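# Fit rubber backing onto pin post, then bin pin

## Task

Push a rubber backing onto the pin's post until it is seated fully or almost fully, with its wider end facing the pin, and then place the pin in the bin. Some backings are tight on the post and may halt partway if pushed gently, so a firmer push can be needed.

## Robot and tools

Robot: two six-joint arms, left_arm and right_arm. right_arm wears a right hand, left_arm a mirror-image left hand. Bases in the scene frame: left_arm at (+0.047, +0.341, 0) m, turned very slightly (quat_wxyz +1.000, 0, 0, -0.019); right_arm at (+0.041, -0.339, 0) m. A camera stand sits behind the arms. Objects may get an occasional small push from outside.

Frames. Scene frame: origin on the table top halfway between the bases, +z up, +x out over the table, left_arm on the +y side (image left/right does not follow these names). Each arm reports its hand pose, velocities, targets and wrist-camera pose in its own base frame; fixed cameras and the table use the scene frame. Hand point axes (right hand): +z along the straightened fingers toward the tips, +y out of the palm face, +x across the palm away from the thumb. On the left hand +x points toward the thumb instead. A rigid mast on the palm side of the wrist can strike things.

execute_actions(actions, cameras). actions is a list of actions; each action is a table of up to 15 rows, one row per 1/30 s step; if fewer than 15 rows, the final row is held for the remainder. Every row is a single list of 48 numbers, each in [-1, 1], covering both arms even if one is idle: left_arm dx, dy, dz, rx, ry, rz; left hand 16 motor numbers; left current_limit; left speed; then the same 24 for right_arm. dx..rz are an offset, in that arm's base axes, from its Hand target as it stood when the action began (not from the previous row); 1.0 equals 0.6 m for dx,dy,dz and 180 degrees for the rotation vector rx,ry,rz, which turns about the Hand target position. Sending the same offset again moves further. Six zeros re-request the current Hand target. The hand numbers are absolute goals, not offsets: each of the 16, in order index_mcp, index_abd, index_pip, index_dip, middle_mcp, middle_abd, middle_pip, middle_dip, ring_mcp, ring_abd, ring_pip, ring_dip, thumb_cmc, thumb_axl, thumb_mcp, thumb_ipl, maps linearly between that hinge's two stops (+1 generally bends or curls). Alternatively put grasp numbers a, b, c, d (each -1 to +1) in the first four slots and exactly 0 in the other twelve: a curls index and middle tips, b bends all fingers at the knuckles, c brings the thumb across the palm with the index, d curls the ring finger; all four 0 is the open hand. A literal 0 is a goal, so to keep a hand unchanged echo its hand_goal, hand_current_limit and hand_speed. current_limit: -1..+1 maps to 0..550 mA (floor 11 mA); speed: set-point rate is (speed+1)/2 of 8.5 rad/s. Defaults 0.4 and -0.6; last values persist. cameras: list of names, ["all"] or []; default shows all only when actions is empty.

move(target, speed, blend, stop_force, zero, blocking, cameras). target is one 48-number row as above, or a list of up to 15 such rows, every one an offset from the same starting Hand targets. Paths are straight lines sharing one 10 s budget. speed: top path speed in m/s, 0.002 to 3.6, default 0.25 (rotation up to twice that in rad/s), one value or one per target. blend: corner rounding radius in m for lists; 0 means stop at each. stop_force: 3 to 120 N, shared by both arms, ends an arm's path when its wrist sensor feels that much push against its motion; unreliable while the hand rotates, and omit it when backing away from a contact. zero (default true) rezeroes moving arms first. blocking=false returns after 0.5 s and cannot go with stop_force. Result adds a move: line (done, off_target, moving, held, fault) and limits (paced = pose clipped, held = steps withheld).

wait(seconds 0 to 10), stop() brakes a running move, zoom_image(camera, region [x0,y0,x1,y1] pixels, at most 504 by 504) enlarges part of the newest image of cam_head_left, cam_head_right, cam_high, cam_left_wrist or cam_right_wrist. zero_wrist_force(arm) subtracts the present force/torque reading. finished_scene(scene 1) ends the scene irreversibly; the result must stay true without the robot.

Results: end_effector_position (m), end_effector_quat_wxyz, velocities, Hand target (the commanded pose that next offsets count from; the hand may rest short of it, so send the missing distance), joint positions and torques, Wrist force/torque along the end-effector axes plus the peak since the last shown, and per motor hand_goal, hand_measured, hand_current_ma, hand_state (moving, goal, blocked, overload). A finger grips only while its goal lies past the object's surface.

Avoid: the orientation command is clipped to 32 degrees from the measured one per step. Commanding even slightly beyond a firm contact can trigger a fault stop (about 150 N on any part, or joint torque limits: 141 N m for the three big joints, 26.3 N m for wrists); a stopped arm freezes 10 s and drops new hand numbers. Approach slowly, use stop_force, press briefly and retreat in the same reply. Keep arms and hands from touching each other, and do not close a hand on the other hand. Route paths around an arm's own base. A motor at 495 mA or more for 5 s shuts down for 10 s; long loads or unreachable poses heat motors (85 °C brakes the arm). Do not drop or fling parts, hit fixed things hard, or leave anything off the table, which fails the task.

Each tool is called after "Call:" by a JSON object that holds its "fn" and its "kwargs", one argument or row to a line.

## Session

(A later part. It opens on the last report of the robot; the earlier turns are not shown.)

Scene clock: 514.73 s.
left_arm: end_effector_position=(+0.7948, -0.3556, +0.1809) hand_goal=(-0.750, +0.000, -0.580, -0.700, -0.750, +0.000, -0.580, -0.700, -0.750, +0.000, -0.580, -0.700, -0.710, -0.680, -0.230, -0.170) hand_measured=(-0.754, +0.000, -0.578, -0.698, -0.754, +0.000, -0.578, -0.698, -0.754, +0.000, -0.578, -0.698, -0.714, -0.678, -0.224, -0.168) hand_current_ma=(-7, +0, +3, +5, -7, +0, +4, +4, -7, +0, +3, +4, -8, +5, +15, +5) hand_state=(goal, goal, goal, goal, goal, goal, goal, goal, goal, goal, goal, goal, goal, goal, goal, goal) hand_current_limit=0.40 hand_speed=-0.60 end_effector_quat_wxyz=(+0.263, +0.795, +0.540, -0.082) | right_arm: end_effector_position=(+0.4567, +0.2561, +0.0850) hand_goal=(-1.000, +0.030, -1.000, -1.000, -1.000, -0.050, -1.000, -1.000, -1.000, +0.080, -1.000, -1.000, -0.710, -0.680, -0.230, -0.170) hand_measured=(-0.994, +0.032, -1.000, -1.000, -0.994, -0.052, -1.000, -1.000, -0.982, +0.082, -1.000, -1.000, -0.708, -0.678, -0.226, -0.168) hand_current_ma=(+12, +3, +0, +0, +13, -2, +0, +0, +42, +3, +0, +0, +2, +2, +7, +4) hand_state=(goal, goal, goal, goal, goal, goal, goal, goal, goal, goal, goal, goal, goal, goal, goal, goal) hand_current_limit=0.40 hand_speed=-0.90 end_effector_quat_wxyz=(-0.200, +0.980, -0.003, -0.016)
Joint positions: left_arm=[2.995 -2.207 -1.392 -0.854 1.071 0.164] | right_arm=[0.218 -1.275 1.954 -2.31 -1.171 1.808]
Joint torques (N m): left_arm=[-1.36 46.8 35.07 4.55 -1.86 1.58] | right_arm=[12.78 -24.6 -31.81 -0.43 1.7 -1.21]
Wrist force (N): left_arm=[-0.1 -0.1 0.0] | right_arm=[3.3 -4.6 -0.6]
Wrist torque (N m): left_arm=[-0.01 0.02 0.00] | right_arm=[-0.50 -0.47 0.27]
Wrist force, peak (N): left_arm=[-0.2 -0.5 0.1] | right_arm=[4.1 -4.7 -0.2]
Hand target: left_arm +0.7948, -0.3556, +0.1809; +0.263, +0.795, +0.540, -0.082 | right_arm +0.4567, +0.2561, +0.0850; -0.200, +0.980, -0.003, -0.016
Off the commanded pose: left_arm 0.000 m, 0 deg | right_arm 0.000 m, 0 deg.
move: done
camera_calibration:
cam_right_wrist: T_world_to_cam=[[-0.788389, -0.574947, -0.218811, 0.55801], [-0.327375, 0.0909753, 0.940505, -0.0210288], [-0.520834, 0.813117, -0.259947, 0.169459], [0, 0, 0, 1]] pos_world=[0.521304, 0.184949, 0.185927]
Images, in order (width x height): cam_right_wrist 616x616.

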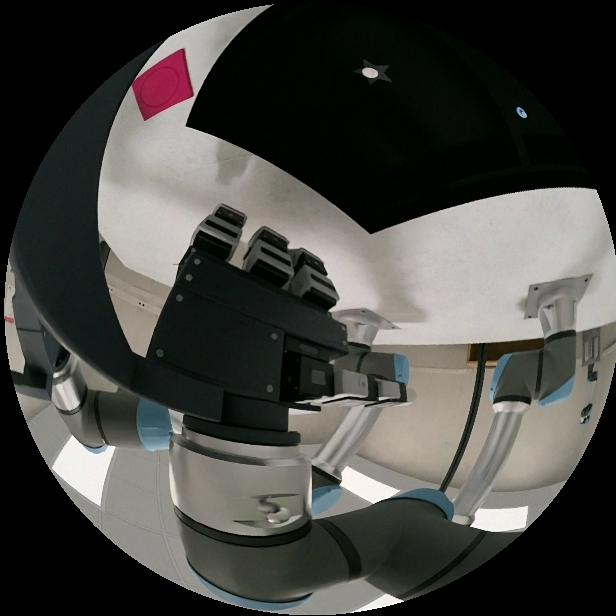

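Call:
{"fn": "move", "kwargs": {
  "target": [
    [0,0,0,0,0,0,0,0,0,0,0,0,0,0,0,0,0,0,0,0,0,0,0.4,-0.6,-0.135,-0.04,0.0,0.0003,-0.0166,-0.5002,-1,0.03,-1,-1,-1,-0.055,-1,-1,-1,0.17,-1,-1,-0.71,-0.68,-0.23,-0.17,1.0,-0.85],
    [0,0,0,0,0,0,0,0,0,0,0,0,0,0,0,0,0,0,0,0,0,0,0.4,-0.6,-0.135,-0.04,-0.06,0.0003,-0.0166,-0.5002,-1,0.03,-1,-1,-1,-0.055,-1,-1,-1,0.17,-1,-1,-0.71,-0.68,-0.23,-0.17,1.0,-0.85]
  ],
  "speed": [0.35, 0.08],
  "blend": [0.01, 0],
  "cameras": ["cam_right_wrist"]
}}

Call:
{"fn": "zoom_image", "kwargs": {
  "camera": "cam_right_wrist",
  "region": [230, 190, 270, 230]
}}

Scene clock: 519.37 s.
left_arm: end_effector_position=(+0.7948, -0.3556, +0.1809) hand_goal=(-0.750, +0.000, -0.580, -0.700, -0.750, +0.000, -0.580, -0.700, -0.750, +0.000, -0.580, -0.700, -0.710, -0.680, -0.230, -0.170) hand_measured=(-0.754, +0.000, -0.578, -0.698, -0.754, +0.000, -0.578, -0.698, -0.754, +0.000, -0.578, -0.698, -0.714, -0.678, -0.224, -0.168) hand_current_ma=(-7, +0, +3, +5, -7, +0, +4, +4, -7, +0, +3, +4, -8, +5, +15, +5) hand_state=(goal, goal, goal, goal, goal, goal, goal, goal, goal, goal, goal, goal, goal, goal, goal, goal) hand_current_limit=0.40 hand_speed=-0.60 end_effector_quat_wxyz=(+0.263, +0.795, +0.540, -0.082) | right_arm: end_effector_position=(+0.3757, +0.2321, +0.0490) hand_goal=(-1.000, +0.030, -1.000, -1.000, -1.000, -0.056, -1.000, -1.000, -1.000, +0.170, -1.000, -1.000, -0.710, -0.680, -0.230, -0.170) hand_measured=(-0.994, +0.032, -1.000, -1.000, -0.994, -0.052, -1.000, -1.000, -0.984, +0.166, -1.000, -1.000, -0.708, -0.678, -0.226, -0.168) hand_current_ma=(+12, +3, +0, +0, +13, +4, +0, +0, +40, -4, +0, +0, +2, +2, +7, +4) hand_state=(goal, goal, goal, goal, goal, goal, goal, goal, goal, goal, goal, goal, goal, goal, goal, goal) hand_current_limit=1.00 hand_speed=-0.85 end_effector_quat_wxyz=(-0.153, +0.690, -0.691, +0.153)
Joint positions: left_arm=[2.995 -2.207 -1.392 -0.854 1.071 0.164] | right_arm=[0.203 -1.372 2.36 -2.987 -1.656 3.327]
Joint torques (N m): left_arm=[-0.15 46.52 34.78 4.45 -1.91 1.67] | right_arm=[13.19 -15.25 -0.2 -4.87 -1.48 1.73]
Wrist force (N): left_arm=[-0.1 -0.3 -0.2] | right_arm=[3.8 -4.5 -0.1]
Wrist torque (N m): left_arm=[-0.03 0.03 0.00] | right_arm=[-0.51 -0.55 0.20]
Wrist force, peak (N): left_arm=[0.0 -0.5 0.0] | right_arm=[4.3 -4.5 -0.2]
Hand target: left_arm +0.7948, -0.3556, +0.1809; +0.263, +0.795, +0.540, -0.082 | right_arm +0.3757, +0.2321, +0.0490; -0.153, +0.690, -0.691, +0.153
Off the commanded pose: left_arm 0.000 m, 0 deg | right_arm 0.000 m, 0 deg.
move: done
camera_calibration:
cam_right_wrist: T_world_to_cam=[[-0.566199, 0.78097, -0.263638, 0.0764842], [0.0595757, 0.357782, 0.931903, -0.218446], [0.822113, 0.511936, -0.249103, -0.29767], [0, 0, 0, 1]] pos_world=[0.301037, 0.170812, 0.149584]
Images, in order (width x height): cam_right_wrist 616x616.

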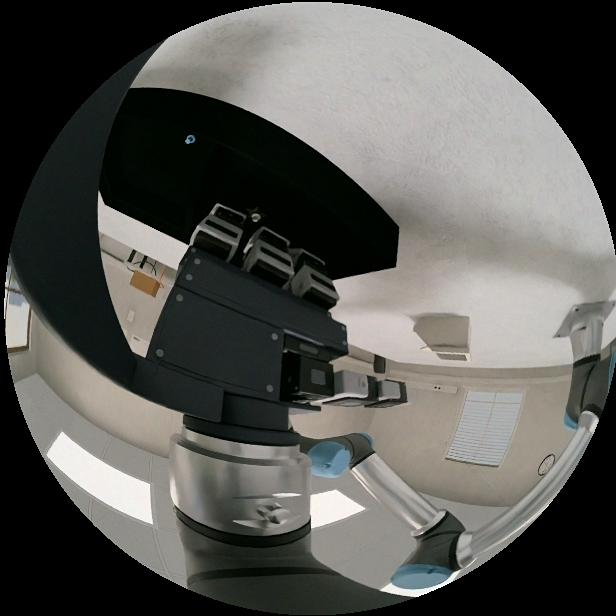

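Scaled by 12.600 from the camera's 616x616 image, which has a finer 880x880 frame.

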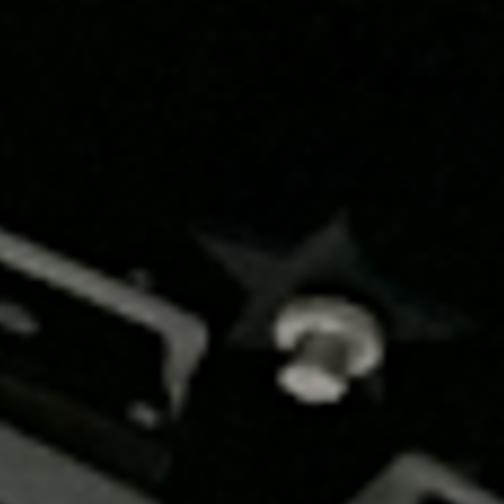

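Call:
{"fn": "move", "kwargs": {
  "target": [
    [0,0,0,0,0,0,0,0,0,0,0,0,0,0,0,0,0,0,0,0,0,0,0.4,-0.6,0,0,-0.03,0,0,0,-1,0.03,-1,-1,-1,-0.055,-1,-1,-1,0.17,-1,-1,-0.71,-0.68,-0.23,-0.17,1.0,-0.85],
    [0,0,0,0,0,0,0,0,0,0,0,0,0,0,0,0,0,0,0,0,0,0,0.4,-0.6,0,0,-0.04,0,0,0,-1,0.03,-1,-1,-1,-0.055,-1,-1,-0.94,0.17,-1,-1,-0.71,-0.68,-0.23,-0.17,1.0,-0.9],
    [0,0,0,0,0,0,0,0,0,0,0,0,0,0,0,0,0,0,0,0,0,0,0.4,-0.6,0,0.0001,-0.04,0,0,0,-1,0.03,-1,-1,-1,0.02,-1,-1,-0.94,-0.06,-1,-1,-0.71,-0.68,-0.23,-0.17,1.0,-0.95],
    [0,0,0,0,0,0,0,0,0,0,0,0,0,0,0,0,0,0,0,0,0,0,0.4,-0.6,0,0.0002,-0.04,0,0,0,-1,0.03,-1,-1,-1,0.12,-1,-1,-0.94,-0.3,-1,-1,-0.71,-0.68,-0.23,-0.17,0.72,-0.96]
  ],
  "speed": 0.03,
  "cameras": ["cam_right_wrist"]
}}

Call:
{"fn": "zoom_image", "kwargs": {
  "camera": "cam_right_wrist",
  "region": [225, 205, 275, 255]
}}

Scene clock: 525.33 s.
left_arm: end_effector_position=(+0.7948, -0.3556, +0.1809) hand_goal=(-0.750, +0.000, -0.580, -0.700, -0.750, +0.000, -0.580, -0.700, -0.750, +0.000, -0.580, -0.700, -0.710, -0.680, -0.230, -0.170) hand_measured=(-0.754, +0.000, -0.578, -0.698, -0.754, +0.000, -0.578, -0.698, -0.754, +0.000, -0.578, -0.698, -0.714, -0.678, -0.224, -0.168) hand_current_ma=(-7, +0, +3, +5, -7, +0, +4, +4, -7, +0, +3, +4, -8, +5, +15, +5) hand_state=(goal, goal, goal, goal, goal, goal, goal, goal, goal, goal, goal, goal, goal, goal, goal, goal) hand_current_limit=0.40 hand_speed=-0.60 end_effector_quat_wxyz=(+0.263, +0.795, +0.540, -0.082) | right_arm: end_effector_position=(+0.3757, +0.2322, +0.0250) hand_goal=(-1.000, +0.030, -1.000, -1.000, -1.000, +0.120, -1.000, -1.000, -0.940, -0.300, -1.000, -1.000, -0.710, -0.680, -0.230, -0.170) hand_measured=(-0.994, +0.032, -1.000, -1.000, -0.994, +0.038, -1.000, -1.000, -0.956, -0.050, -1.000, -1.000, -0.708, -0.678, -0.226, -0.168) hand_current_ma=(+12, +3, +0, +0, +13, -157, +0, +0, -35, +258, +0, +0, +2, +2, +7, +4) hand_state=(goal, goal, goal, goal, goal, moving, goal, goal, goal, moving, goal, goal, goal, goal, goal, goal) hand_current_limit=0.72 hand_speed=-0.96 end_effector_quat_wxyz=(-0.153, +0.690, -0.691, +0.153)
Joint positions: left_arm=[2.995 -2.207 -1.392 -0.854 1.071 0.164] | right_arm=[0.204 -1.302 2.375 -3.072 -1.657 3.327]
Joint torques (N m): left_arm=[-0.59 47.01 34.89 4.44 -1.92 1.68] | right_arm=[13.46 -16.36 -24.7 -0.99 -1.17 1.68]
Wrist force (N): left_arm=[-0.1 -0.2 0.1] | right_arm=[4.6 -5.5 -2.9]
Wrist torque (N m): left_arm=[-0.04 0.03 0.00] | right_arm=[-0.12 -0.27 0.20]
Wrist force, peak (N): left_arm=[-0.3 -0.4 -0.1] | right_arm=[4.4 -5.8 -3.0]
Hand target: left_arm +0.7948, -0.3556, +0.1809; +0.263, +0.795, +0.540, -0.082 | right_arm +0.3757, +0.2322, +0.0250; -0.153, +0.690, -0.691, +0.153
Off the commanded pose: left_arm 0.000 m, 0 deg | right_arm 0.000 m, 0 deg.
move: done
camera_calibration:
cam_right_wrist: T_world_to_cam=[[-0.566203, 0.780949, -0.26369, 0.0700637], [0.0595442, 0.357826, 0.931888, -0.196019], [0.822112, 0.511936, -0.249103, -0.303724], [0, 0, 0, 1]] pos_world=[0.301037, 0.170912, 0.125484]
Images, in order (width x height): cam_right_wrist 616x616.

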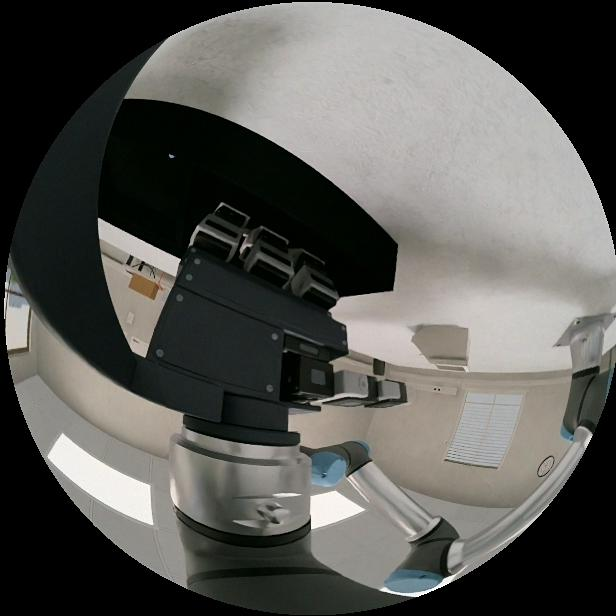

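Scaled by 10.080 from the camera's 616x616 image, which has a finer 880x880 frame.

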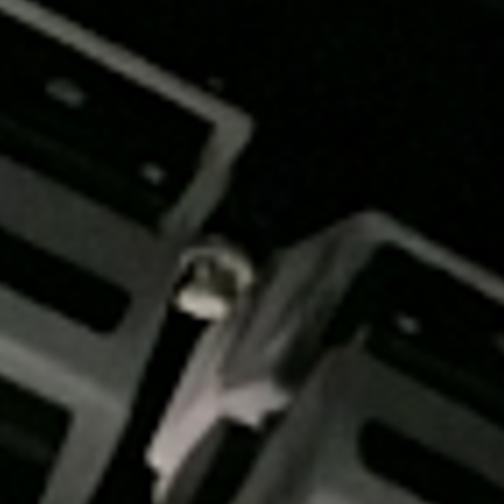

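Call:
{"fn": "wait", "kwargs": {
  "seconds": 1.0,
  "cameras": ["cam_right_wrist"]
}}

Call:
{"fn": "zoom_image", "kwargs": {
  "camera": "cam_right_wrist",
  "region": [225, 205, 275, 255]
}}

Scene clock: 526.50 s.
left_arm: end_effector_position=(+0.7948, -0.3556, +0.1809) hand_goal=(-0.750, +0.000, -0.580, -0.700, -0.750, +0.000, -0.580, -0.700, -0.750, +0.000, -0.580, -0.700, -0.710, -0.680, -0.230, -0.170) hand_measured=(-0.754, +0.000, -0.578, -0.698, -0.754, +0.000, -0.578, -0.698, -0.754, +0.000, -0.578, -0.698, -0.714, -0.678, -0.224, -0.168) hand_current_ma=(-7, +0, +3, +5, -7, +0, +4, +4, -7, +0, +3, +4, -8, +5, +15, +5) hand_state=(goal, goal, goal, goal, goal, goal, goal, goal, goal, goal, goal, goal, goal, goal, goal, goal) hand_current_limit=0.40 hand_speed=-0.60 end_effector_quat_wxyz=(+0.263, +0.795, +0.540, -0.082) | right_arm: end_effector_position=(+0.3757, +0.2322, +0.0250) hand_goal=(-1.000, +0.030, -1.000, -1.000, -1.000, +0.120, -1.000, -1.000, -0.940, -0.300, -1.000, -1.000, -0.710, -0.680, -0.230, -0.170) hand_measured=(-0.994, +0.032, -1.000, -1.000, -0.998, +0.040, -1.000, -1.000, -0.956, -0.060, -1.000, -1.000, -0.708, -0.678, -0.226, -0.168) hand_current_ma=(+12, +3, +0, +0, +3, -225, +0, +0, -36, +473, +0, +0, +2, +2, +7, +4) hand_state=(goal, goal, goal, goal, goal, blocked, goal, goal, goal, blocked, goal, goal, goal, goal, goal, goal) hand_current_limit=0.72 hand_speed=-0.96 end_effector_quat_wxyz=(-0.153, +0.690, -0.691, +0.153)
Joint positions: left_arm=[2.995 -2.207 -1.392 -0.854 1.071 0.164] | right_arm=[0.204 -1.302 2.375 -3.072 -1.657 3.327]
Joint torques (N m): left_arm=[-0.88 46.26 36.11 4.52 -1.86 1.7] | right_arm=[13.1 -15.1 -24.59 -1.15 -0.74 1.72]
Wrist force (N): left_arm=[-0.1 -0.2 -0.1] | right_arm=[4.7 -5.6 -2.9]
Wrist torque (N m): left_arm=[-0.02 0.02 0.00] | right_arm=[-0.10 -0.25 0.22]
Wrist force, peak (N): left_arm=[-0.4 -0.3 0.3] | right_arm=[5.0 -5.9 -3.4]
Hand target: left_arm +0.7948, -0.3556, +0.1809; +0.263, +0.795, +0.540, -0.082 | right_arm +0.3757, +0.2322, +0.0250; -0.153, +0.690, -0.691, +0.153
Off the commanded pose: left_arm 0.000 m, 0 deg | right_arm 0.000 m, 0 deg.
wait: 1.00 s; at rest from the start
camera_calibration:
cam_right_wrist: T_world_to_cam=[[-0.566203, 0.780949, -0.26369, 0.0700637], [0.0595442, 0.357826, 0.931888, -0.196019], [0.822112, 0.511936, -0.249103, -0.303724], [0, 0, 0, 1]] pos_world=[0.301037, 0.170912, 0.125484]
Images, in order (width x height): cam_right_wrist 616x616.

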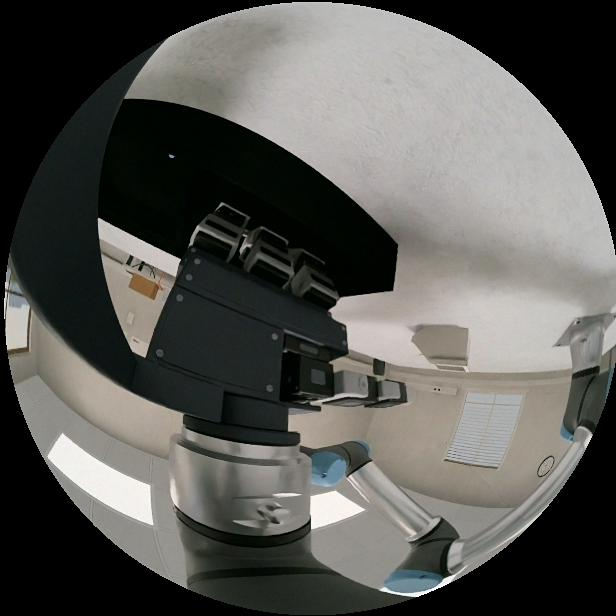

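Scaled by 10.080 from the camera's 616x616 image, which has a finer 880x880 frame.

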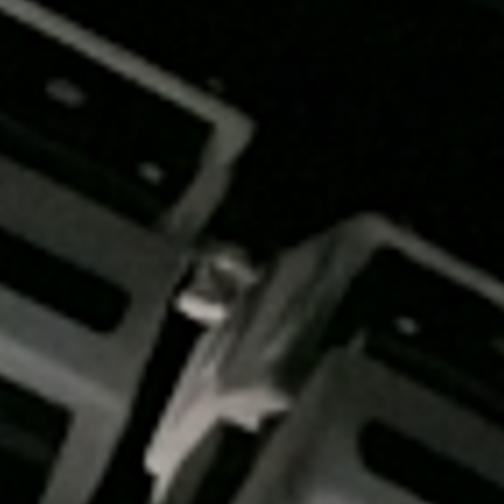

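Call:
{"fn": "move", "kwargs": {
  "target": [
    [0,0,0,0,0,0,0,0,0,0,0,0,0,0,0,0,0,0,0,0,0,0,0.4,-0.6,0,0,0.0003,0,0,0,-1,0.03,-1,-1,-1,-0.055,-1,-1,-0.945,0.17,-1,-1,-0.71,-0.68,-0.23,-0.17,1.0,-0.9],
    [0,0,0,0,0,0,0,0,0,0,0,0,0,0,0,0,0,0,0,0,0,0,0.4,-0.6,0,0,0.1,0,0,0,-1,0.03,-1,-1,-1,-0.055,-1,-1,-1,0.17,-1,-1,-0.71,-0.68,-0.23,-0.17,0.4,-0.9]
  ],
  "speed": 0.08,
  "cameras": ["cam_right_wrist"]
}}

Call:
{"fn": "zoom_image", "kwargs": {
  "camera": "cam_right_wrist",
  "region": [230, 180, 280, 230]
}}

Scene clock: 531.63 s.
left_arm: end_effector_position=(+0.7948, -0.3556, +0.1809) hand_goal=(-0.750, +0.000, -0.580, -0.700, -0.750, +0.000, -0.580, -0.700, -0.750, +0.000, -0.580, -0.700, -0.710, -0.680, -0.230, -0.170) hand_measured=(-0.754, +0.000, -0.578, -0.698, -0.754, +0.000, -0.578, -0.698, -0.754, +0.000, -0.578, -0.698, -0.714, -0.678, -0.224, -0.168) hand_current_ma=(-7, +0, +3, +5, -7, +0, +4, +4, -7, +0, +3, +4, -8, +5, +15, +5) hand_state=(goal, goal, goal, goal, goal, goal, goal, goal, goal, goal, goal, goal, goal, goal, goal, goal) hand_current_limit=0.40 hand_speed=-0.60 end_effector_quat_wxyz=(+0.263, +0.795, +0.540, -0.082) | right_arm: end_effector_position=(+0.3757, +0.2322, +0.0850) hand_goal=(-1.000, +0.030, -1.000, -1.000, -1.000, -0.056, -1.000, -1.000, -1.000, +0.170, -1.000, -1.000, -0.710, -0.680, -0.230, -0.170) hand_measured=(-0.994, +0.032, -1.000, -1.000, -0.994, -0.052, -1.000, -1.000, -0.982, +0.166, -1.000, -1.000, -0.708, -0.678, -0.226, -0.168) hand_current_ma=(+12, +3, +0, +0, +12, +4, +0, +0, +43, -5, +0, +0, +2, +2, +7, +4) hand_state=(goal, goal, goal, goal, goal, goal, goal, goal, goal, goal, goal, goal, goal, goal, goal, goal) hand_current_limit=0.40 hand_speed=-0.90 end_effector_quat_wxyz=(-0.153, +0.690, -0.691, +0.153)
Joint positions: left_arm=[2.995 -2.207 -1.392 -0.854 1.071 0.164] | right_arm=[0.204 -1.466 2.327 -2.86 -1.657 3.327]
Joint torques (N m): left_arm=[0.13 47.07 35.16 4.56 -1.84 1.75] | right_arm=[-12.2 -28.95 -29.25 -1.11 -0.81 -1.23]
Wrist force (N): left_arm=[-0.2 -0.1 -0.1] | right_arm=[3.7 -4.3 -0.4]
Wrist torque (N m): left_arm=[0.00 0.04 -0.01] | right_arm=[-0.46 -0.52 0.18]
Wrist force, peak (N): left_arm=[-0.4 -0.3 0.1] | right_arm=[5.2 -5.8 -3.3]
Hand target: left_arm +0.7948, -0.3556, +0.1809; +0.263, +0.795, +0.540, -0.082 | right_arm +0.3757, +0.2322, +0.0850; -0.153, +0.690, -0.691, +0.153
Off the commanded pose: left_arm 0.000 m, 0 deg | right_arm 0.000 m, 0 deg.
move: done
camera_calibration:
cam_right_wrist: T_world_to_cam=[[-0.566198, 0.780977, -0.263618, 0.0858651], [0.059588, 0.357765, 0.931909, -0.251939], [0.822113, 0.511936, -0.249103, -0.288778], [0, 0, 0, 1]] pos_world=[0.301037, 0.170912, 0.185484]
Images, in order (width x height): cam_right_wrist 616x616.

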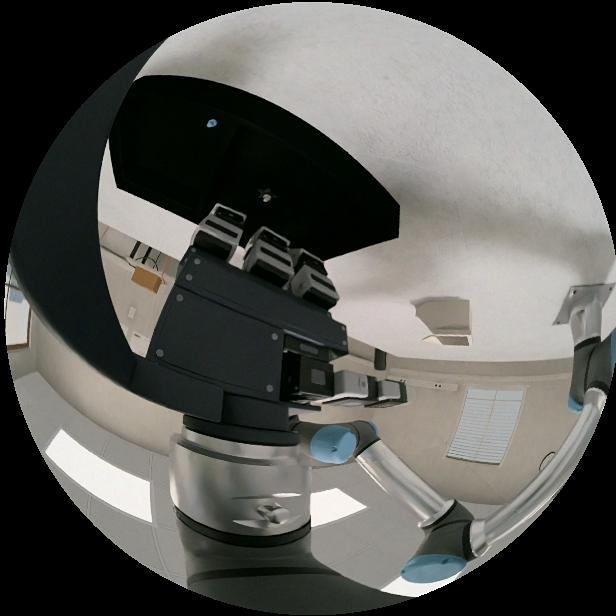

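Scaled by 10.080 from the camera's 616x616 image, which has a finer 880x880 frame.

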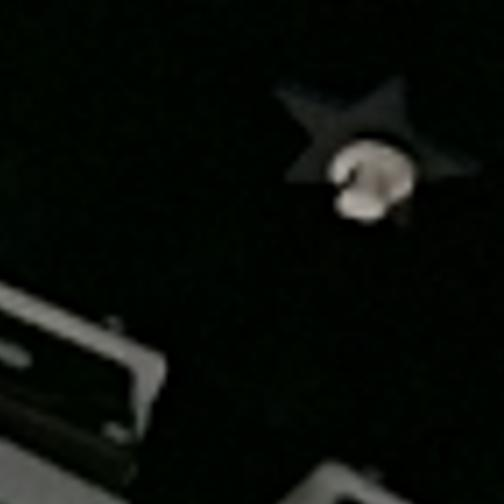

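Call:
{"fn": "move", "kwargs": {
  "target": [0,0,0,0,0,0,0,0,0,0,0,0,0,0,0,0,0,0,0,0,0,0,0.4,-0.6,0,0.002,-0.0603,0,0.01667,0,-1,0.03,-1,-1,-1,-0.05,-1,-1,-1,0.08,-1,-1,-0.71,-0.68,-0.23,-0.17,0.4,-0.85],
  "speed": 0.08,
  "cameras": ["cam_right_wrist"]
}}

Call:
{"fn": "zoom_image", "kwargs": {
  "camera": "cam_right_wrist",
  "region": [230, 195, 270, 235]
}}

Scene clock: 533.87 s.
left_arm: end_effector_position=(+0.7948, -0.3556, +0.1809) hand_goal=(-0.750, +0.000, -0.580, -0.700, -0.750, +0.000, -0.580, -0.700, -0.750, +0.000, -0.580, -0.700, -0.710, -0.680, -0.230, -0.170) hand_measured=(-0.754, +0.000, -0.578, -0.698, -0.754, +0.000, -0.578, -0.698, -0.754, +0.000, -0.578, -0.698, -0.714, -0.678, -0.224, -0.168) hand_current_ma=(-7, +0, +3, +5, -7, +0, +4, +4, -7, +0, +3, +4, -8, +5, +15, +5) hand_state=(goal, goal, goal, goal, goal, goal, goal, goal, goal, goal, goal, goal, goal, goal, goal, goal) hand_current_limit=0.40 hand_speed=-0.60 end_effector_quat_wxyz=(+0.263, +0.795, +0.540, -0.082) | right_arm: end_effector_position=(+0.3757, +0.2334, +0.0489) hand_goal=(-1.000, +0.030, -1.000, -1.000, -1.000, -0.050, -1.000, -1.000, -1.000, +0.080, -1.000, -1.000, -0.710, -0.680, -0.230, -0.170) hand_measured=(-0.994, +0.032, -1.000, -1.000, -0.994, -0.052, -1.000, -1.000, -0.982, +0.082, -1.000, -1.000, -0.708, -0.678, -0.226, -0.168) hand_current_ma=(+12, +3, +0, +0, +12, -2, +0, +0, +41, +3, +0, +0, +2, +2, +7, +4) hand_state=(goal, goal, goal, goal, goal, goal, goal, goal, goal, goal, goal, goal, goal, goal, goal, goal) hand_current_limit=0.40 hand_speed=-0.85 end_effector_quat_wxyz=(-0.135, +0.694, -0.694, +0.135)
Joint positions: left_arm=[2.995 -2.207 -1.392 -0.854 1.071 0.164] | right_arm=[0.2 -1.367 2.329 -2.91 -1.646 3.328]
Joint torques (N m): left_arm=[-0.46 47.01 35.85 4.52 -2.02 1.69] | right_arm=[-12.22 -15.88 -28.8 -4.93 0.83 1.89]
Wrist force (N): left_arm=[-0.2 -0.2 0.0] | right_arm=[3.9 -4.1 -0.4]
Wrist torque (N m): left_arm=[-0.02 0.03 -0.02] | right_arm=[-0.44 -0.55 0.20]
Wrist force, peak (N): left_arm=[-0.3 -0.4 0.1] | right_arm=[4.0 -4.4 -0.8]
Hand target: left_arm +0.7948, -0.3556, +0.1809; +0.263, +0.795, +0.540, -0.082 | right_arm +0.3757, +0.2334, +0.0488; -0.135, +0.694, -0.694, +0.135
Off the commanded pose: left_arm 0.000 m, 0 deg | right_arm 0.000 m, 0 deg.
move: done
camera_calibration:
cam_right_wrist: T_world_to_cam=[[-0.579233, 0.780936, -0.233729, 0.0788625], [0.108187, 0.357837, 0.927496, -0.236772], [0.807951, 0.51195, -0.291758, -0.290991], [0, 0, 0, 1]] pos_world=[0.306402, 0.172112, 0.153138]
Images, in order (width x height): cam_right_wrist 616x616.

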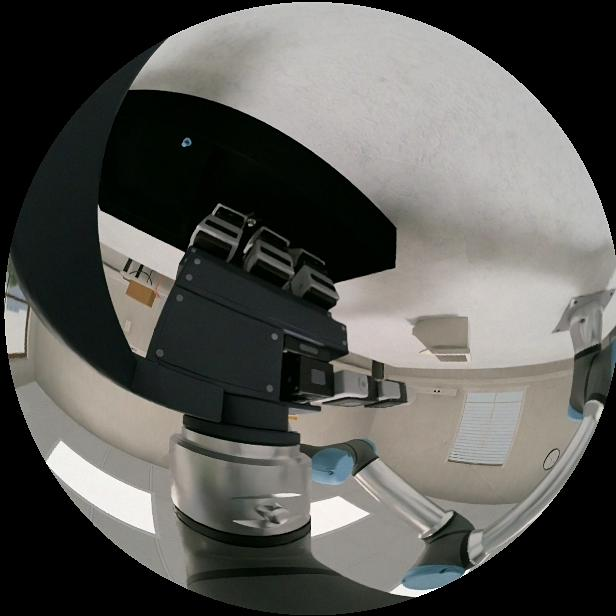

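Scaled by 12.600 from the camera's 616x616 image, which has a finer 880x880 frame.

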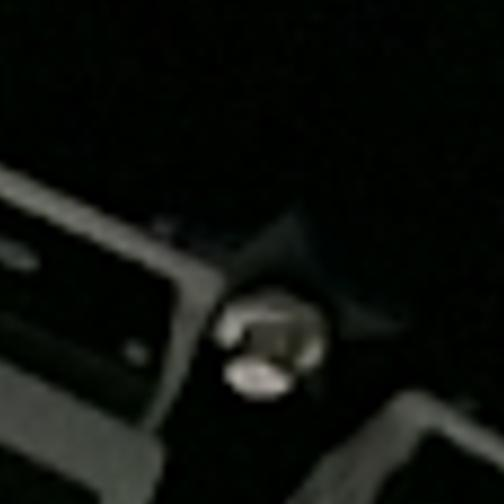

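Call:
{"fn": "move", "kwargs": {
  "target": [
    [0,0,0,0,0,0,0,0,0,0,0,0,0,0,0,0,0,0,0,0,0,0,0.4,-0.6,0,0,0.01,0,0,0,-1,0.06,-1,-1,-1,0.004,-1,-1,-1,0.08,-1,-1,-0.71,-0.68,-0.23,-0.17,0.4,-0.85],
    [0,0,0,0,0,0,0,0,0,0,0,0,0,0,0,0,0,0,0,0,0,0,0.4,-0.6,0,-0.0353,0.01,0,0,0,-1,0.06,-1,-1,-1,0.004,-1,-1,-1,0.08,-1,-1,-0.71,-0.68,-0.23,-0.17,0.4,-0.85]
  ],
  "speed": 0.05
}}

Call:
{"fn": "move", "kwargs": {
  "target": [0,0,0,0,0,0,0,0,0,0,0,0,0,0,0,0,0,0,0,0,0,0,0.4,-0.6,0,0,-0.04,0,0,0,-1,0.06,-1,-1,-1,0.004,-1,-1,-1,0.08,-1,-1,-0.71,-0.68,-0.23,-0.17,0.4,-0.85],
  "speed": 0.012,
  "stop_force": 3,
  "cameras": ["cam_right_wrist", "cam_head_left"]
}}

Call:
{"fn": "zoom_image", "kwargs": {
  "camera": "cam_right_wrist",
  "region": [225, 205, 285, 265]
}}

Scene clock: 536.00 s.
left_arm: end_effector_position=(+0.7948, -0.3556, +0.1809) hand_goal=(-0.750, +0.000, -0.580, -0.700, -0.750, +0.000, -0.580, -0.700, -0.750, +0.000, -0.580, -0.700, -0.710, -0.680, -0.230, -0.170) hand_measured=(-0.754, +0.000, -0.578, -0.698, -0.754, +0.000, -0.578, -0.698, -0.754, +0.000, -0.578, -0.698, -0.714, -0.678, -0.224, -0.168) hand_current_ma=(-7, +0, +3, +5, -7, +0, +4, +4, -7, +0, +3, +4, -8, +5, +15, +5) hand_state=(goal, goal, goal, goal, goal, goal, goal, goal, goal, goal, goal, goal, goal, goal, goal, goal) hand_current_limit=0.40 hand_speed=-0.60 end_effector_quat_wxyz=(+0.263, +0.795, +0.540, -0.082) | right_arm: end_effector_position=(+0.3757, +0.2123, +0.0548) hand_goal=(-1.000, +0.060, -1.000, -1.000, -1.000, +0.004, -1.000, -1.000, -1.000, +0.080, -1.000, -1.000, -0.710, -0.680, -0.230, -0.170) hand_measured=(-0.994, +0.056, -1.000, -1.000, -0.994, +0.000, -1.000, -1.000, -0.984, +0.082, -1.000, -1.000, -0.708, -0.678, -0.226, -0.168) hand_current_ma=(+12, -4, +0, +0, +12, -4, +0, +0, +40, +3, +0, +0, +2, +2, +7, +4) hand_state=(goal, goal, goal, goal, goal, goal, goal, goal, goal, goal, goal, goal, goal, goal, goal, goal) hand_current_limit=0.40 hand_speed=-0.85 end_effector_quat_wxyz=(-0.135, +0.694, -0.694, +0.135)
Joint positions: left_arm=[2.995 -2.207 -1.392 -0.854 1.071 0.164] | right_arm=[0.148 -1.402 2.351 -2.9 -1.626 3.279]
Joint torques (N m): left_arm=[-1.14 47.32 35.78 4.44 -1.81 1.69] | right_arm=[-11.76 -29.75 -0.67 -4.62 1.14 -1.56]
Wrist force (N): left_arm=[0.1 -0.1 0.2] | right_arm=[3.6 -4.5 -0.2]
Wrist torque (N m): left_arm=[-0.04 0.00 0.02] | right_arm=[-0.51 -0.51 0.28]
Wrist force, peak (N): left_arm=[-0.3 -0.4 -0.2] | right_arm=[3.9 -4.8 -0.2]
Hand target: left_arm +0.7948, -0.3556, +0.1809; +0.263, +0.795, +0.540, -0.082 | right_arm +0.3757, +0.2122, +0.0548; -0.135, +0.694, -0.694, +0.135
Off the commanded pose: left_arm 0.000 m, 0 deg | right_arm 0.000 m, 0 deg.
move: done

Scene clock: 538.97 s.
left_arm: end_effector_position=(+0.7948, -0.3556, +0.1809) hand_goal=(-0.750, +0.000, -0.580, -0.700, -0.750, +0.000, -0.580, -0.700, -0.750, +0.000, -0.580, -0.700, -0.710, -0.680, -0.230, -0.170) hand_measured=(-0.754, +0.000, -0.578, -0.698, -0.754, +0.000, -0.578, -0.698, -0.754, +0.000, -0.578, -0.698, -0.714, -0.678, -0.224, -0.168) hand_current_ma=(-7, +0, +3, +5, -7, +0, +4, +4, -7, +0, +3, +4, -8, +5, +15, +5) hand_state=(goal, goal, goal, goal, goal, goal, goal, goal, goal, goal, goal, goal, goal, goal, goal, goal) hand_current_limit=0.40 hand_speed=-0.60 end_effector_quat_wxyz=(+0.263, +0.795, +0.540, -0.082) | right_arm: end_effector_position=(+0.3757, +0.2122, +0.0348) hand_goal=(-1.000, +0.060, -1.000, -1.000, -1.000, +0.004, -1.000, -1.000, -1.000, +0.080, -1.000, -1.000, -0.710, -0.680, -0.230, -0.170) hand_measured=(-0.994, +0.056, -1.000, -1.000, -1.000, +0.002, -1.000, -1.000, -0.984, +0.082, -1.000, -1.000, -0.708, -0.678, -0.226, -0.168) hand_current_ma=(+12, -4, +0, +0, +0, -2, +0, +0, +40, +3, +0, +0, +2, +2, +7, +4) hand_state=(goal, goal, goal, goal, goal, goal, goal, goal, goal, goal, goal, goal, goal, goal, goal, goal) hand_current_limit=0.40 hand_speed=-0.85 end_effector_quat_wxyz=(-0.135, +0.694, -0.694, +0.135)
Joint positions: left_arm=[2.995 -2.207 -1.392 -0.854 1.071 0.164] | right_arm=[0.148 -1.346 2.367 -2.971 -1.626 3.279]
Joint torques (N m): left_arm=[-1.63 47.35 35.53 4.59 -1.91 1.58] | right_arm=[-10.56 -30.16 -26.37 -0.72 0.79 -1.36]
Wrist force (N): left_arm=[-0.3 -0.2 -0.1] | right_arm=[3.7 -5.0 -3.7]
Wrist torque (N m): left_arm=[-0.02 0.04 -0.02] | right_arm=[-0.11 -0.51 0.27]
Wrist force, peak (N): left_arm=[-0.4 -0.3 0.2] | right_arm=[3.5 -5.3 -9.0]
Hand target: left_arm +0.7948, -0.3556, +0.1809; +0.263, +0.795, +0.540, -0.082 | right_arm +0.3757, +0.2122, +0.0348; -0.135, +0.694, -0.694, +0.135 (not the last commanded pose)
Off the commanded pose: left_arm 0.000 m, 0 deg | right_arm 0.004 m, 0 deg.
move: contact (right_arm)
camera_calibration:
cam_right_wrist: T_world_to_cam=[[-0.579245, 0.780945, -0.233668, 0.0921166], [0.108295, 0.357838, 0.927483, -0.21614], [0.807928, 0.511935, -0.291849, -0.284229], [0, 0, 0, 1]] pos_world=[0.306402, 0.150912, 0.139038]
Images, in order (width x height): cam_head_left 504x504, cam_right_wrist 616x616.

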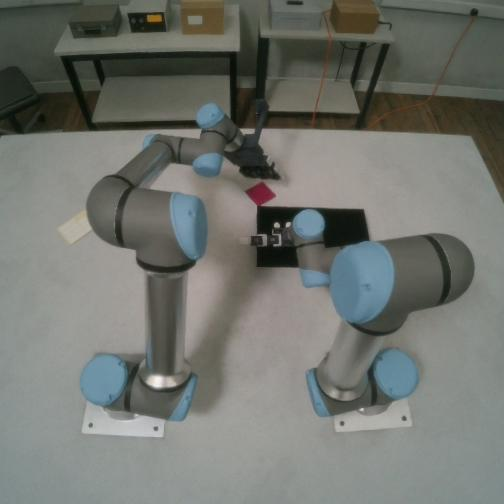

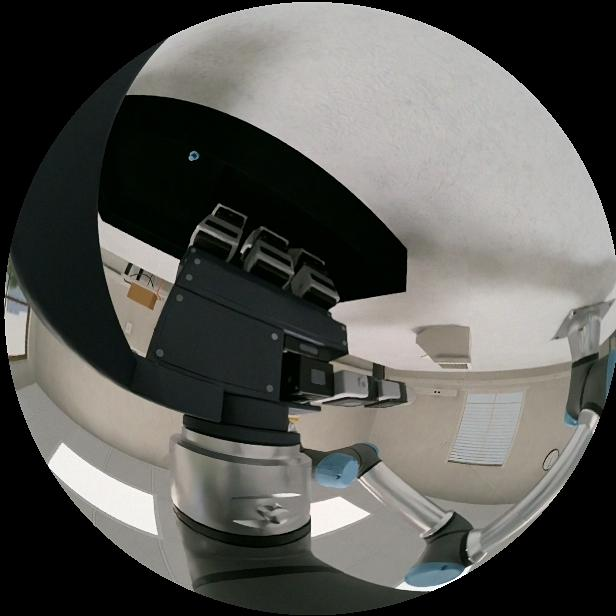

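Scaled by 8.400 from the camera's 616x616 image, which has a finer 880x880 frame.

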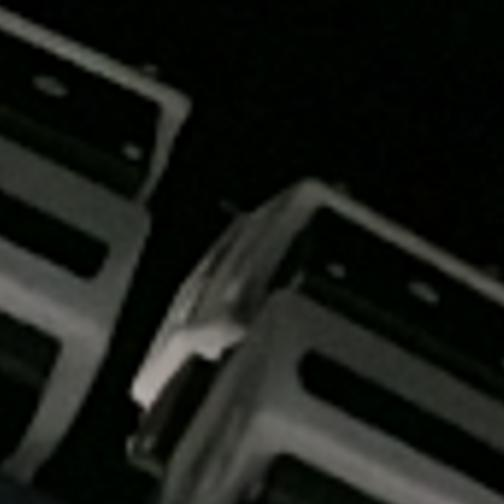

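Call:
{"fn": "move", "kwargs": {
  "target": [0,0,0,0,0,0,0,0,0,0,0,0,0,0,0,0,0,0,0,0,0,0,0.4,-0.6,0,0,-0.012,0,0,0,-1,0.06,-1,-1,-1,0.004,-1,-1,-1,0.08,-1,-1,-0.71,-0.68,-0.23,-0.17,0.4,-0.85],
  "speed": 0.006,
  "stop_force": 15
}}

Scene clock: 541.00 s.
left_arm: end_effector_position=(+0.7948, -0.3556, +0.1809) hand_goal=(-0.750, +0.000, -0.580, -0.700, -0.750, +0.000, -0.580, -0.700, -0.750, +0.000, -0.580, -0.700, -0.710, -0.680, -0.230, -0.170) hand_measured=(-0.754, +0.000, -0.578, -0.698, -0.754, +0.000, -0.578, -0.698, -0.754, +0.000, -0.578, -0.698, -0.714, -0.678, -0.224, -0.168) hand_current_ma=(-7, +0, +3, +5, -7, +0, +4, +4, -7, +0, +3, +4, -8, +5, +15, +5) hand_state=(goal, goal, goal, goal, goal, goal, goal, goal, goal, goal, goal, goal, goal, goal, goal, goal) hand_current_limit=0.40 hand_speed=-0.60 end_effector_quat_wxyz=(+0.263, +0.795, +0.540, -0.082) | right_arm: end_effector_position=(+0.3759, +0.2123, +0.0337) hand_goal=(-1.000, +0.060, -1.000, -1.000, -1.000, +0.004, -1.000, -1.000, -1.000, +0.080, -1.000, -1.000, -0.710, -0.680, -0.230, -0.170) hand_measured=(-0.994, +0.056, -1.000, -1.000, -1.002, +0.004, -1.002, -1.000, -0.984, +0.082, -1.000, -1.000, -0.708, -0.678, -0.226, -0.168) hand_current_ma=(+12, -4, +0, +0, -2, +0, -1, +0, +40, +3, +0, +0, +2, +2, +7, +4) hand_state=(goal, goal, goal, goal, goal, goal, goal, goal, goal, goal, goal, goal, goal, goal, goal, goal) hand_current_limit=0.40 hand_speed=-0.85 end_effector_quat_wxyz=(-0.135, +0.694, -0.694, +0.135)
Joint positions: left_arm=[2.995 -2.207 -1.392 -0.854 1.071 0.164] | right_arm=[0.148 -1.343 2.367 -2.976 -1.626 3.279]
Joint torques (N m): left_arm=[-1.08 47.06 35.81 4.53 -1.94 1.61] | right_arm=[-9.5 -23.95 -22.37 1.22 0.64 -1.23]
Wrist force (N): left_arm=[-0.1 -0.2 0.1] | right_arm=[3.7 -6.4 -18.7]
Wrist torque (N m): left_arm=[-0.04 0.03 -0.01] | right_arm=[1.79 -0.10 0.25]
Wrist force, peak (N): left_arm=[-0.3 -0.4 0.0] | right_arm=[3.7 -7.0 -23.2]
Hand target: left_arm +0.7948, -0.3556, +0.1809; +0.263, +0.795, +0.540, -0.082 | right_arm +0.3759, +0.2123, +0.0337; -0.135, +0.694, -0.694, +0.135 (not the last commanded pose)
Off the commanded pose: left_arm 0.000 m, 0 deg | right_arm 0.006 m, 0 deg.
move: contact (right_arm)

Call:
{"fn": "move", "kwargs": {
  "target": [
    [0,0,0,0,0,0,0,0,0,0,0,0,0,0,0,0,0,0,0,0,0,0,0.4,-0.6,0,0,0.012,0,0,0,-1,0.06,-1,-1,-1,0.004,-1,-1,-1,0.08,-1,-1,-0.71,-0.68,-0.23,-0.17,0.4,-0.85],
    [0,0,0,0,0,0,0,0,0,0,0,0,0,0,0,0,0,0,0,0,0,0,0.4,-0.6,-0.0115,-0.0002,0.012,0,0,0,-1,0.06,-1,-1,-1,0.004,-1,-1,-1,0.08,-1,-1,-0.71,-0.68,-0.23,-0.17,0.4,-0.85]
  ],
  "speed": 0.04
}}

Call:
{"fn": "move", "kwargs": {
  "target": [0,0,0,0,0,0,0,0,0,0,0,0,0,0,0,0,0,0,0,0,0,0,0.4,-0.6,0,0,-0.025,0,0,0,-1,0.06,-1,-1,-1,0.004,-1,-1,-1,0.08,-1,-1,-0.71,-0.68,-0.23,-0.17,0.4,-0.85],
  "speed": 0.01,
  "stop_force": 3
}}

Call:
{"fn": "move", "kwargs": {
  "target": [0,0,0,0,0,0,0,0,0,0,0,0,0,0,0,0,0,0,0,0,0,0,0.4,-0.6,0,0,-0.012,0,0,0,-1,0.06,-1,-1,-1,0.004,-1,-1,-1,0.08,-1,-1,-0.71,-0.68,-0.23,-0.17,0.4,-0.85],
  "speed": 0.006,
  "stop_force": 15
}}

Scene clock: 543.13 s.
left_arm: end_effector_position=(+0.7948, -0.3556, +0.1809) hand_goal=(-0.750, +0.000, -0.580, -0.700, -0.750, +0.000, -0.580, -0.700, -0.750, +0.000, -0.580, -0.700, -0.710, -0.680, -0.230, -0.170) hand_measured=(-0.754, +0.000, -0.578, -0.698, -0.754, +0.000, -0.578, -0.698, -0.754, +0.000, -0.578, -0.698, -0.714, -0.678, -0.224, -0.168) hand_current_ma=(-7, +0, +3, +5, -7, +0, +4, +4, -7, +0, +3, +4, -8, +5, +15, +5) hand_state=(goal, goal, goal, goal, goal, goal, goal, goal, goal, goal, goal, goal, goal, goal, goal, goal) hand_current_limit=0.40 hand_speed=-0.60 end_effector_quat_wxyz=(+0.263, +0.795, +0.540, -0.082) | right_arm: end_effector_position=(+0.3691, +0.2121, +0.0409) hand_goal=(-1.000, +0.060, -1.000, -1.000, -1.000, +0.004, -1.000, -1.000, -1.000, +0.080, -1.000, -1.000, -0.710, -0.680, -0.230, -0.170) hand_measured=(-0.994, +0.056, -1.000, -1.000, -0.994, +0.002, -1.000, -1.000, -0.984, +0.082, -1.000, -1.000, -0.708, -0.678, -0.226, -0.168) hand_current_ma=(+12, -4, +0, +0, +11, -1, +0, +0, +39, +3, +0, +0, +2, +2, +7, +4) hand_state=(goal, goal, goal, goal, goal, goal, goal, goal, goal, goal, goal, goal, goal, goal, goal, goal) hand_current_limit=0.40 hand_speed=-0.85 end_effector_quat_wxyz=(-0.135, +0.694, -0.694, +0.135)
Joint positions: left_arm=[2.995 -2.207 -1.392 -0.854 1.071 0.164] | right_arm=[0.15 -1.375 2.378 -2.955 -1.627 3.281]
Joint torques (N m): left_arm=[-0.44 47.27 35.51 4.71 -1.87 1.72] | right_arm=[13.83 -30.08 -0.52 -4.75 -1.41 1.8]
Wrist force (N): left_arm=[-0.3 -0.1 0.1] | right_arm=[3.8 -4.2 -0.4]
Wrist torque (N m): left_arm=[-0.03 0.05 -0.01] | right_arm=[-0.48 -0.53 0.21]
Wrist force, peak (N): left_arm=[-0.1 -0.6 0.2] | right_arm=[3.5 -6.6 -18.9]
Hand target: left_arm +0.7948, -0.3556, +0.1809; +0.263, +0.795, +0.540, -0.082 | right_arm +0.3690, +0.2121, +0.0409; -0.135, +0.694, -0.694, +0.135
Off the commanded pose: left_arm 0.000 m, 0 deg | right_arm 0.000 m, 0 deg.
move: done

Scene clock: 545.00 s.
left_arm: end_effector_position=(+0.7948, -0.3556, +0.1809) hand_goal=(-0.750, +0.000, -0.580, -0.700, -0.750, +0.000, -0.580, -0.700, -0.750, +0.000, -0.580, -0.700, -0.710, -0.680, -0.230, -0.170) hand_measured=(-0.754, +0.000, -0.578, -0.698, -0.754, +0.000, -0.578, -0.698, -0.754, +0.000, -0.578, -0.698, -0.714, -0.678, -0.224, -0.168) hand_current_ma=(-7, +0, +3, +5, -7, +0, +4, +4, -7, +0, +3, +4, -8, +5, +15, +5) hand_state=(goal, goal, goal, goal, goal, goal, goal, goal, goal, goal, goal, goal, goal, goal, goal, goal) hand_current_limit=0.40 hand_speed=-0.60 end_effector_quat_wxyz=(+0.263, +0.795, +0.540, -0.082) | right_arm: end_effector_position=(+0.3690, +0.2121, +0.0353) hand_goal=(-1.000, +0.060, -1.000, -1.000, -1.000, +0.004, -1.000, -1.000, -1.000, +0.080, -1.000, -1.000, -0.710, -0.680, -0.230, -0.170) hand_measured=(-0.994, +0.056, -1.000, -1.000, -1.000, +0.004, -1.000, -1.000, -0.984, +0.082, -1.000, -1.000, -0.708, -0.678, -0.226, -0.168) hand_current_ma=(+12, -4, +0, +0, +0, +0, +0, +0, +39, +3, +0, +0, +2, +2, +7, +4) hand_state=(goal, goal, goal, goal, goal, goal, goal, goal, goal, goal, goal, goal, goal, goal, goal, goal) hand_current_limit=0.40 hand_speed=-0.85 end_effector_quat_wxyz=(-0.135, +0.694, -0.694, +0.135)
Joint positions: left_arm=[2.995 -2.207 -1.392 -0.854 1.071 0.164] | right_arm=[0.15 -1.359 2.383 -2.975 -1.627 3.281]
Joint torques (N m): left_arm=[-1 47.12 35.27 4.38 -1.87 1.58] | right_arm=[10.84 -29.97 -25.39 -0.72 0.14 1.4]
Wrist force (N): left_arm=[-0.1 -0.1 0.1] | right_arm=[3.8 -5.6 -2.6]
Wrist torque (N m): left_arm=[-0.03 0.03 -0.01] | right_arm=[-0.17 -0.46 0.16]
Wrist force, peak (N): left_arm=[0.1 -0.4 -0.1] | right_arm=[4.0 -6.4 -5.7]
Hand target: left_arm +0.7948, -0.3556, +0.1809; +0.263, +0.795, +0.540, -0.082 | right_arm +0.3690, +0.2121, +0.0353; -0.135, +0.694, -0.694, +0.135 (not the last commanded pose)
Off the commanded pose: left_arm 0.000 m, 0 deg | right_arm 0.009 m, 0 deg.
move: contact (right_arm)

Scene clock: 546.63 s.
left_arm: end_effector_position=(+0.7948, -0.3556, +0.1809) hand_goal=(-0.750, +0.000, -0.580, -0.700, -0.750, +0.000, -0.580, -0.700, -0.750, +0.000, -0.580, -0.700, -0.710, -0.680, -0.230, -0.170) hand_measured=(-0.754, +0.000, -0.578, -0.698, -0.754, +0.000, -0.578, -0.698, -0.754, +0.000, -0.578, -0.698, -0.714, -0.678, -0.224, -0.168) hand_current_ma=(-7, +0, +3, +5, -7, +0, +4, +4, -7, +0, +3, +4, -8, +5, +15, +5) hand_state=(goal, goal, goal, goal, goal, goal, goal, goal, goal, goal, goal, goal, goal, goal, goal, goal) hand_current_limit=0.40 hand_speed=-0.60 end_effector_quat_wxyz=(+0.263, +0.795, +0.540, -0.082) | right_arm: end_effector_position=(+0.3692, +0.2122, +0.0339) hand_goal=(-1.000, +0.060, -1.000, -1.000, -1.000, +0.004, -1.000, -1.000, -1.000, +0.080, -1.000, -1.000, -0.710, -0.680, -0.230, -0.170) hand_measured=(-0.994, +0.056, -1.000, -1.000, -1.002, +0.008, -1.002, -1.000, -0.984, +0.082, -1.000, -1.000, -0.708, -0.678, -0.226, -0.168) hand_current_ma=(+12, -4, +0, +0, -3, +4, -2, +0, +39, +3, +0, +0, +2, +2, +7, +4) hand_state=(goal, goal, goal, goal, goal, goal, goal, goal, goal, goal, goal, goal, goal, goal, goal, goal) hand_current_limit=0.40 hand_speed=-0.85 end_effector_quat_wxyz=(-0.135, +0.694, -0.694, +0.135)
Joint positions: left_arm=[2.995 -2.207 -1.392 -0.854 1.071 0.164] | right_arm=[0.15 -1.354 2.384 -2.981 -1.627 3.281]
Joint torques (N m): left_arm=[-1.08 47.22 35.66 4.48 -1.88 1.76] | right_arm=[11.36 -22.81 -20.63 1.9 0.77 1.24]
Wrist force (N): left_arm=[-0.1 -0.1 0.2] | right_arm=[4.2 -9.5 -16.7]
Wrist torque (N m): left_arm=[-0.04 0.03 -0.01] | right_arm=[1.78 -0.15 0.11]
Wrist force, peak (N): left_arm=[-0.2 -0.4 -0.1] | right_arm=[4.2 -9.7 -21.0]
Hand target: left_arm +0.7948, -0.3556, +0.1809; +0.263, +0.795, +0.540, -0.082 | right_arm +0.3692, +0.2122, +0.0339; -0.135, +0.694, -0.694, +0.135 (not the last commanded pose)
Off the commanded pose: left_arm 0.000 m, 0 deg | right_arm 0.006 m, 0 deg.
move: contact (right_arm)

Call:
{"fn": "move", "kwargs": {
  "target": [
    [0,0,0,0,0,0,0,0,0,0,0,0,0,0,0,0,0,0,0,0,0,0,0.4,-0.6,0,0,0.009,0,0,0,-1,0.06,-1,-1,-1,0.004,-1,-1,-1,0.08,-1,-1,-0.71,-0.68,-0.23,-0.17,0.4,-0.85],
    [0,0,0,0,0,0,0,0,0,0,0,0,0,0,0,0,0,0,0,0,0,0,0.4,-0.6,0.0011,0,0.02,0,0.0111,0,-1,0.06,-1,-1,-1,0.004,-1,-1,-1,0.08,-1,-1,-0.71,-0.68,-0.23,-0.17,0.4,-0.85]
  ],
  "speed": 0.04
}}

Call:
{"fn": "move", "kwargs": {
  "target": [0,0,0,0,0,0,0,0,0,0,0,0,0,0,0,0,0,0,0,0,0,0,0.4,-0.6,0,0,-0.025,0,0,0,-1,0.06,-1,-1,-1,0.004,-1,-1,-1,0.08,-1,-1,-0.71,-0.68,-0.23,-0.17,0.4,-0.85],
  "speed": 0.01,
  "stop_force": 4
}}

Call:
{"fn": "move", "kwargs": {
  "target": [0,0,0,0,0,0,0,0,0,0,0,0,0,0,0,0,0,0,0,0,0,0,0.4,-0.6,0,0,-0.012,0,0,0,-1,0.06,-1,-1,-1,0.004,-1,-1,-1,0.08,-1,-1,-0.71,-0.68,-0.23,-0.17,0.4,-0.85],
  "speed": 0.006,
  "stop_force": 18
}}

Scene clock: 548.87 s.
left_arm: end_effector_position=(+0.7948, -0.3556, +0.1809) hand_goal=(-0.750, +0.000, -0.580, -0.700, -0.750, +0.000, -0.580, -0.700, -0.750, +0.000, -0.580, -0.700, -0.710, -0.680, -0.230, -0.170) hand_measured=(-0.754, +0.000, -0.578, -0.698, -0.754, +0.000, -0.578, -0.698, -0.754, +0.000, -0.578, -0.698, -0.714, -0.678, -0.224, -0.168) hand_current_ma=(-7, +0, +3, +5, -7, +0, +4, +4, -7, +0, +3, +4, -8, +5, +15, +5) hand_state=(goal, goal, goal, goal, goal, goal, goal, goal, goal, goal, goal, goal, goal, goal, goal, goal) hand_current_limit=0.40 hand_speed=-0.60 end_effector_quat_wxyz=(+0.263, +0.795, +0.540, -0.082) | right_arm: end_effector_position=(+0.3698, +0.2122, +0.0459) hand_goal=(-1.000, +0.060, -1.000, -1.000, -1.000, +0.004, -1.000, -1.000, -1.000, +0.080, -1.000, -1.000, -0.710, -0.680, -0.230, -0.170) hand_measured=(-0.994, +0.056, -1.000, -1.000, -0.994, +0.006, -1.000, -1.000, -0.984, +0.082, -1.000, -1.000, -0.708, -0.678, -0.226, -0.168) hand_current_ma=(+12, -4, +0, +0, +11, +1, +0, +0, +39, +3, +0, +0, +2, +2, +7, +4) hand_state=(goal, goal, goal, goal, goal, goal, goal, goal, goal, goal, goal, goal, goal, goal, goal, goal) hand_current_limit=0.40 hand_speed=-0.85 end_effector_quat_wxyz=(-0.123, +0.696, -0.696, +0.123)
Joint positions: left_arm=[2.995 -2.207 -1.392 -0.854 1.071 0.164] | right_arm=[0.146 -1.384 2.353 -2.886 -1.621 3.28]
Joint torques (N m): left_arm=[-1.23 46.82 34.94 4.46 -1.81 1.6] | right_arm=[-11.59 -30.8 -27.68 -1.1 1.04 -1.28]
Wrist force (N): left_arm=[-0.1 -0.1 0.1] | right_arm=[3.8 -4.4 -0.5]
Wrist torque (N m): left_arm=[-0.02 0.03 0.00] | right_arm=[-0.48 -0.54 0.30]
Wrist force, peak (N): left_arm=[-0.3 -0.4 -0.2] | right_arm=[3.9 -9.3 -17.3]
Hand target: left_arm +0.7948, -0.3556, +0.1809; +0.263, +0.795, +0.540, -0.082 | right_arm +0.3698, +0.2122, +0.0459; -0.123, +0.696, -0.696, +0.123
Off the commanded pose: left_arm 0.000 m, 0 deg | right_arm 0.000 m, 0 deg.
move: done

Scene clock: 550.70 s.
left_arm: end_effector_position=(+0.7948, -0.3556, +0.1809) hand_goal=(-0.750, +0.000, -0.580, -0.700, -0.750, +0.000, -0.580, -0.700, -0.750, +0.000, -0.580, -0.700, -0.710, -0.680, -0.230, -0.170) hand_measured=(-0.754, +0.000, -0.578, -0.698, -0.754, +0.000, -0.578, -0.698, -0.754, +0.000, -0.578, -0.698, -0.714, -0.678, -0.224, -0.168) hand_current_ma=(-7, +0, +3, +5, -7, +0, +4, +4, -7, +0, +3, +4, -8, +5, +15, +5) hand_state=(goal, goal, goal, goal, goal, goal, goal, goal, goal, goal, goal, goal, goal, goal, goal, goal) hand_current_limit=0.40 hand_speed=-0.60 end_effector_quat_wxyz=(+0.263, +0.795, +0.540, -0.082) | right_arm: end_effector_position=(+0.3698, +0.2122, +0.0405) hand_goal=(-1.000, +0.060, -1.000, -1.000, -1.000, +0.004, -1.000, -1.000, -1.000, +0.080, -1.000, -1.000, -0.710, -0.680, -0.230, -0.170) hand_measured=(-0.994, +0.056, -1.000, -1.000, -1.000, +0.006, -1.000, -1.000, -0.984, +0.082, -1.000, -1.000, -0.708, -0.678, -0.226, -0.168) hand_current_ma=(+12, -4, +0, +0, -1, +2, +0, +0, +39, +3, +0, +0, +2, +2, +7, +4) hand_state=(goal, goal, goal, goal, goal, goal, goal, goal, goal, goal, goal, goal, goal, goal, goal, goal) hand_current_limit=0.40 hand_speed=-0.85 end_effector_quat_wxyz=(-0.123, +0.696, -0.697, +0.123)
Joint positions: left_arm=[2.995 -2.207 -1.392 -0.854 1.071 0.164] | right_arm=[0.146 -1.369 2.357 -2.905 -1.621 3.28]
Joint torques (N m): left_arm=[-0.58 47.36 35.89 4.54 -1.92 1.78] | right_arm=[-9.24 -28.87 -26.16 -0.43 0.92 -1.34]
Wrist force (N): left_arm=[-0.3 -0.2 0.1] | right_arm=[3.8 -5.1 -4.2]
Wrist torque (N m): left_arm=[-0.04 0.05 -0.02] | right_arm=[0.06 -0.43 0.28]
Wrist force, peak (N): left_arm=[-0.4 -0.1 0.1] | right_arm=[4.1 -5.6 -7.7]
Hand target: left_arm +0.7948, -0.3556, +0.1809; +0.263, +0.795, +0.540, -0.082 | right_arm +0.3698, +0.2122, +0.0405; -0.123, +0.696, -0.696, +0.123 (not the last commanded pose)
Off the commanded pose: left_arm 0.000 m, 0 deg | right_arm 0.010 m, 0 deg.
move: contact (right_arm)

Scene clock: 552.40 s.
left_arm: end_effector_position=(+0.7948, -0.3556, +0.1809) hand_goal=(-0.750, +0.000, -0.580, -0.700, -0.750, +0.000, -0.580, -0.700, -0.750, +0.000, -0.580, -0.700, -0.710, -0.680, -0.230, -0.170) hand_measured=(-0.754, +0.000, -0.578, -0.698, -0.754, +0.000, -0.578, -0.698, -0.754, +0.000, -0.578, -0.698, -0.714, -0.678, -0.224, -0.168) hand_current_ma=(-7, +0, +3, +5, -7, +0, +4, +4, -7, +0, +3, +4, -8, +5, +15, +5) hand_state=(goal, goal, goal, goal, goal, goal, goal, goal, goal, goal, goal, goal, goal, goal, goal, goal) hand_current_limit=0.40 hand_speed=-0.60 end_effector_quat_wxyz=(+0.263, +0.795, +0.540, -0.082) | right_arm: end_effector_position=(+0.3700, +0.2122, +0.0387) hand_goal=(-1.000, +0.060, -1.000, -1.000, -1.000, +0.004, -1.000, -1.000, -1.000, +0.080, -1.000, -1.000, -0.710, -0.680, -0.230, -0.170) hand_measured=(-0.994, +0.056, -1.000, -1.000, -1.002, +0.008, -1.002, -1.000, -0.984, +0.082, -1.000, -1.000, -0.708, -0.678, -0.226, -0.168) hand_current_ma=(+12, -4, +0, +0, -4, +4, -2, +0, +39, +3, +0, +0, +2, +2, +7, +4) hand_state=(goal, goal, goal, goal, goal, goal, goal, goal, goal, goal, goal, goal, goal, goal, goal, goal) hand_current_limit=0.40 hand_speed=-0.85 end_effector_quat_wxyz=(-0.123, +0.696, -0.696, +0.123)
Joint positions: left_arm=[2.995 -2.207 -1.392 -0.854 1.071 0.164] | right_arm=[0.146 -1.364 2.359 -2.912 -1.621 3.28]
Joint torques (N m): left_arm=[-1.1 47.09 35.16 4.42 -1.83 1.6] | right_arm=[-8.9 -21.91 -18.44 3.09 0.87 -1.36]
Wrist force (N): left_arm=[-0.1 -0.2 0.2] | right_arm=[3.6 -10.6 -21.2]
Wrist torque (N m): left_arm=[-0.05 0.03 0.00] | right_arm=[2.39 -0.01 0.15]
Wrist force, peak (N): left_arm=[-0.4 -0.4 0.1] | right_arm=[4.0 -10.4 -25.2]
Hand target: left_arm +0.7948, -0.3556, +0.1809; +0.263, +0.795, +0.540, -0.082 | right_arm +0.3700, +0.2122, +0.0387; -0.123, +0.696, -0.696, +0.123 (not the last commanded pose)
Off the commanded pose: left_arm 0.000 m, 0 deg | right_arm 0.005 m, 0 deg.
move: contact (right_arm)


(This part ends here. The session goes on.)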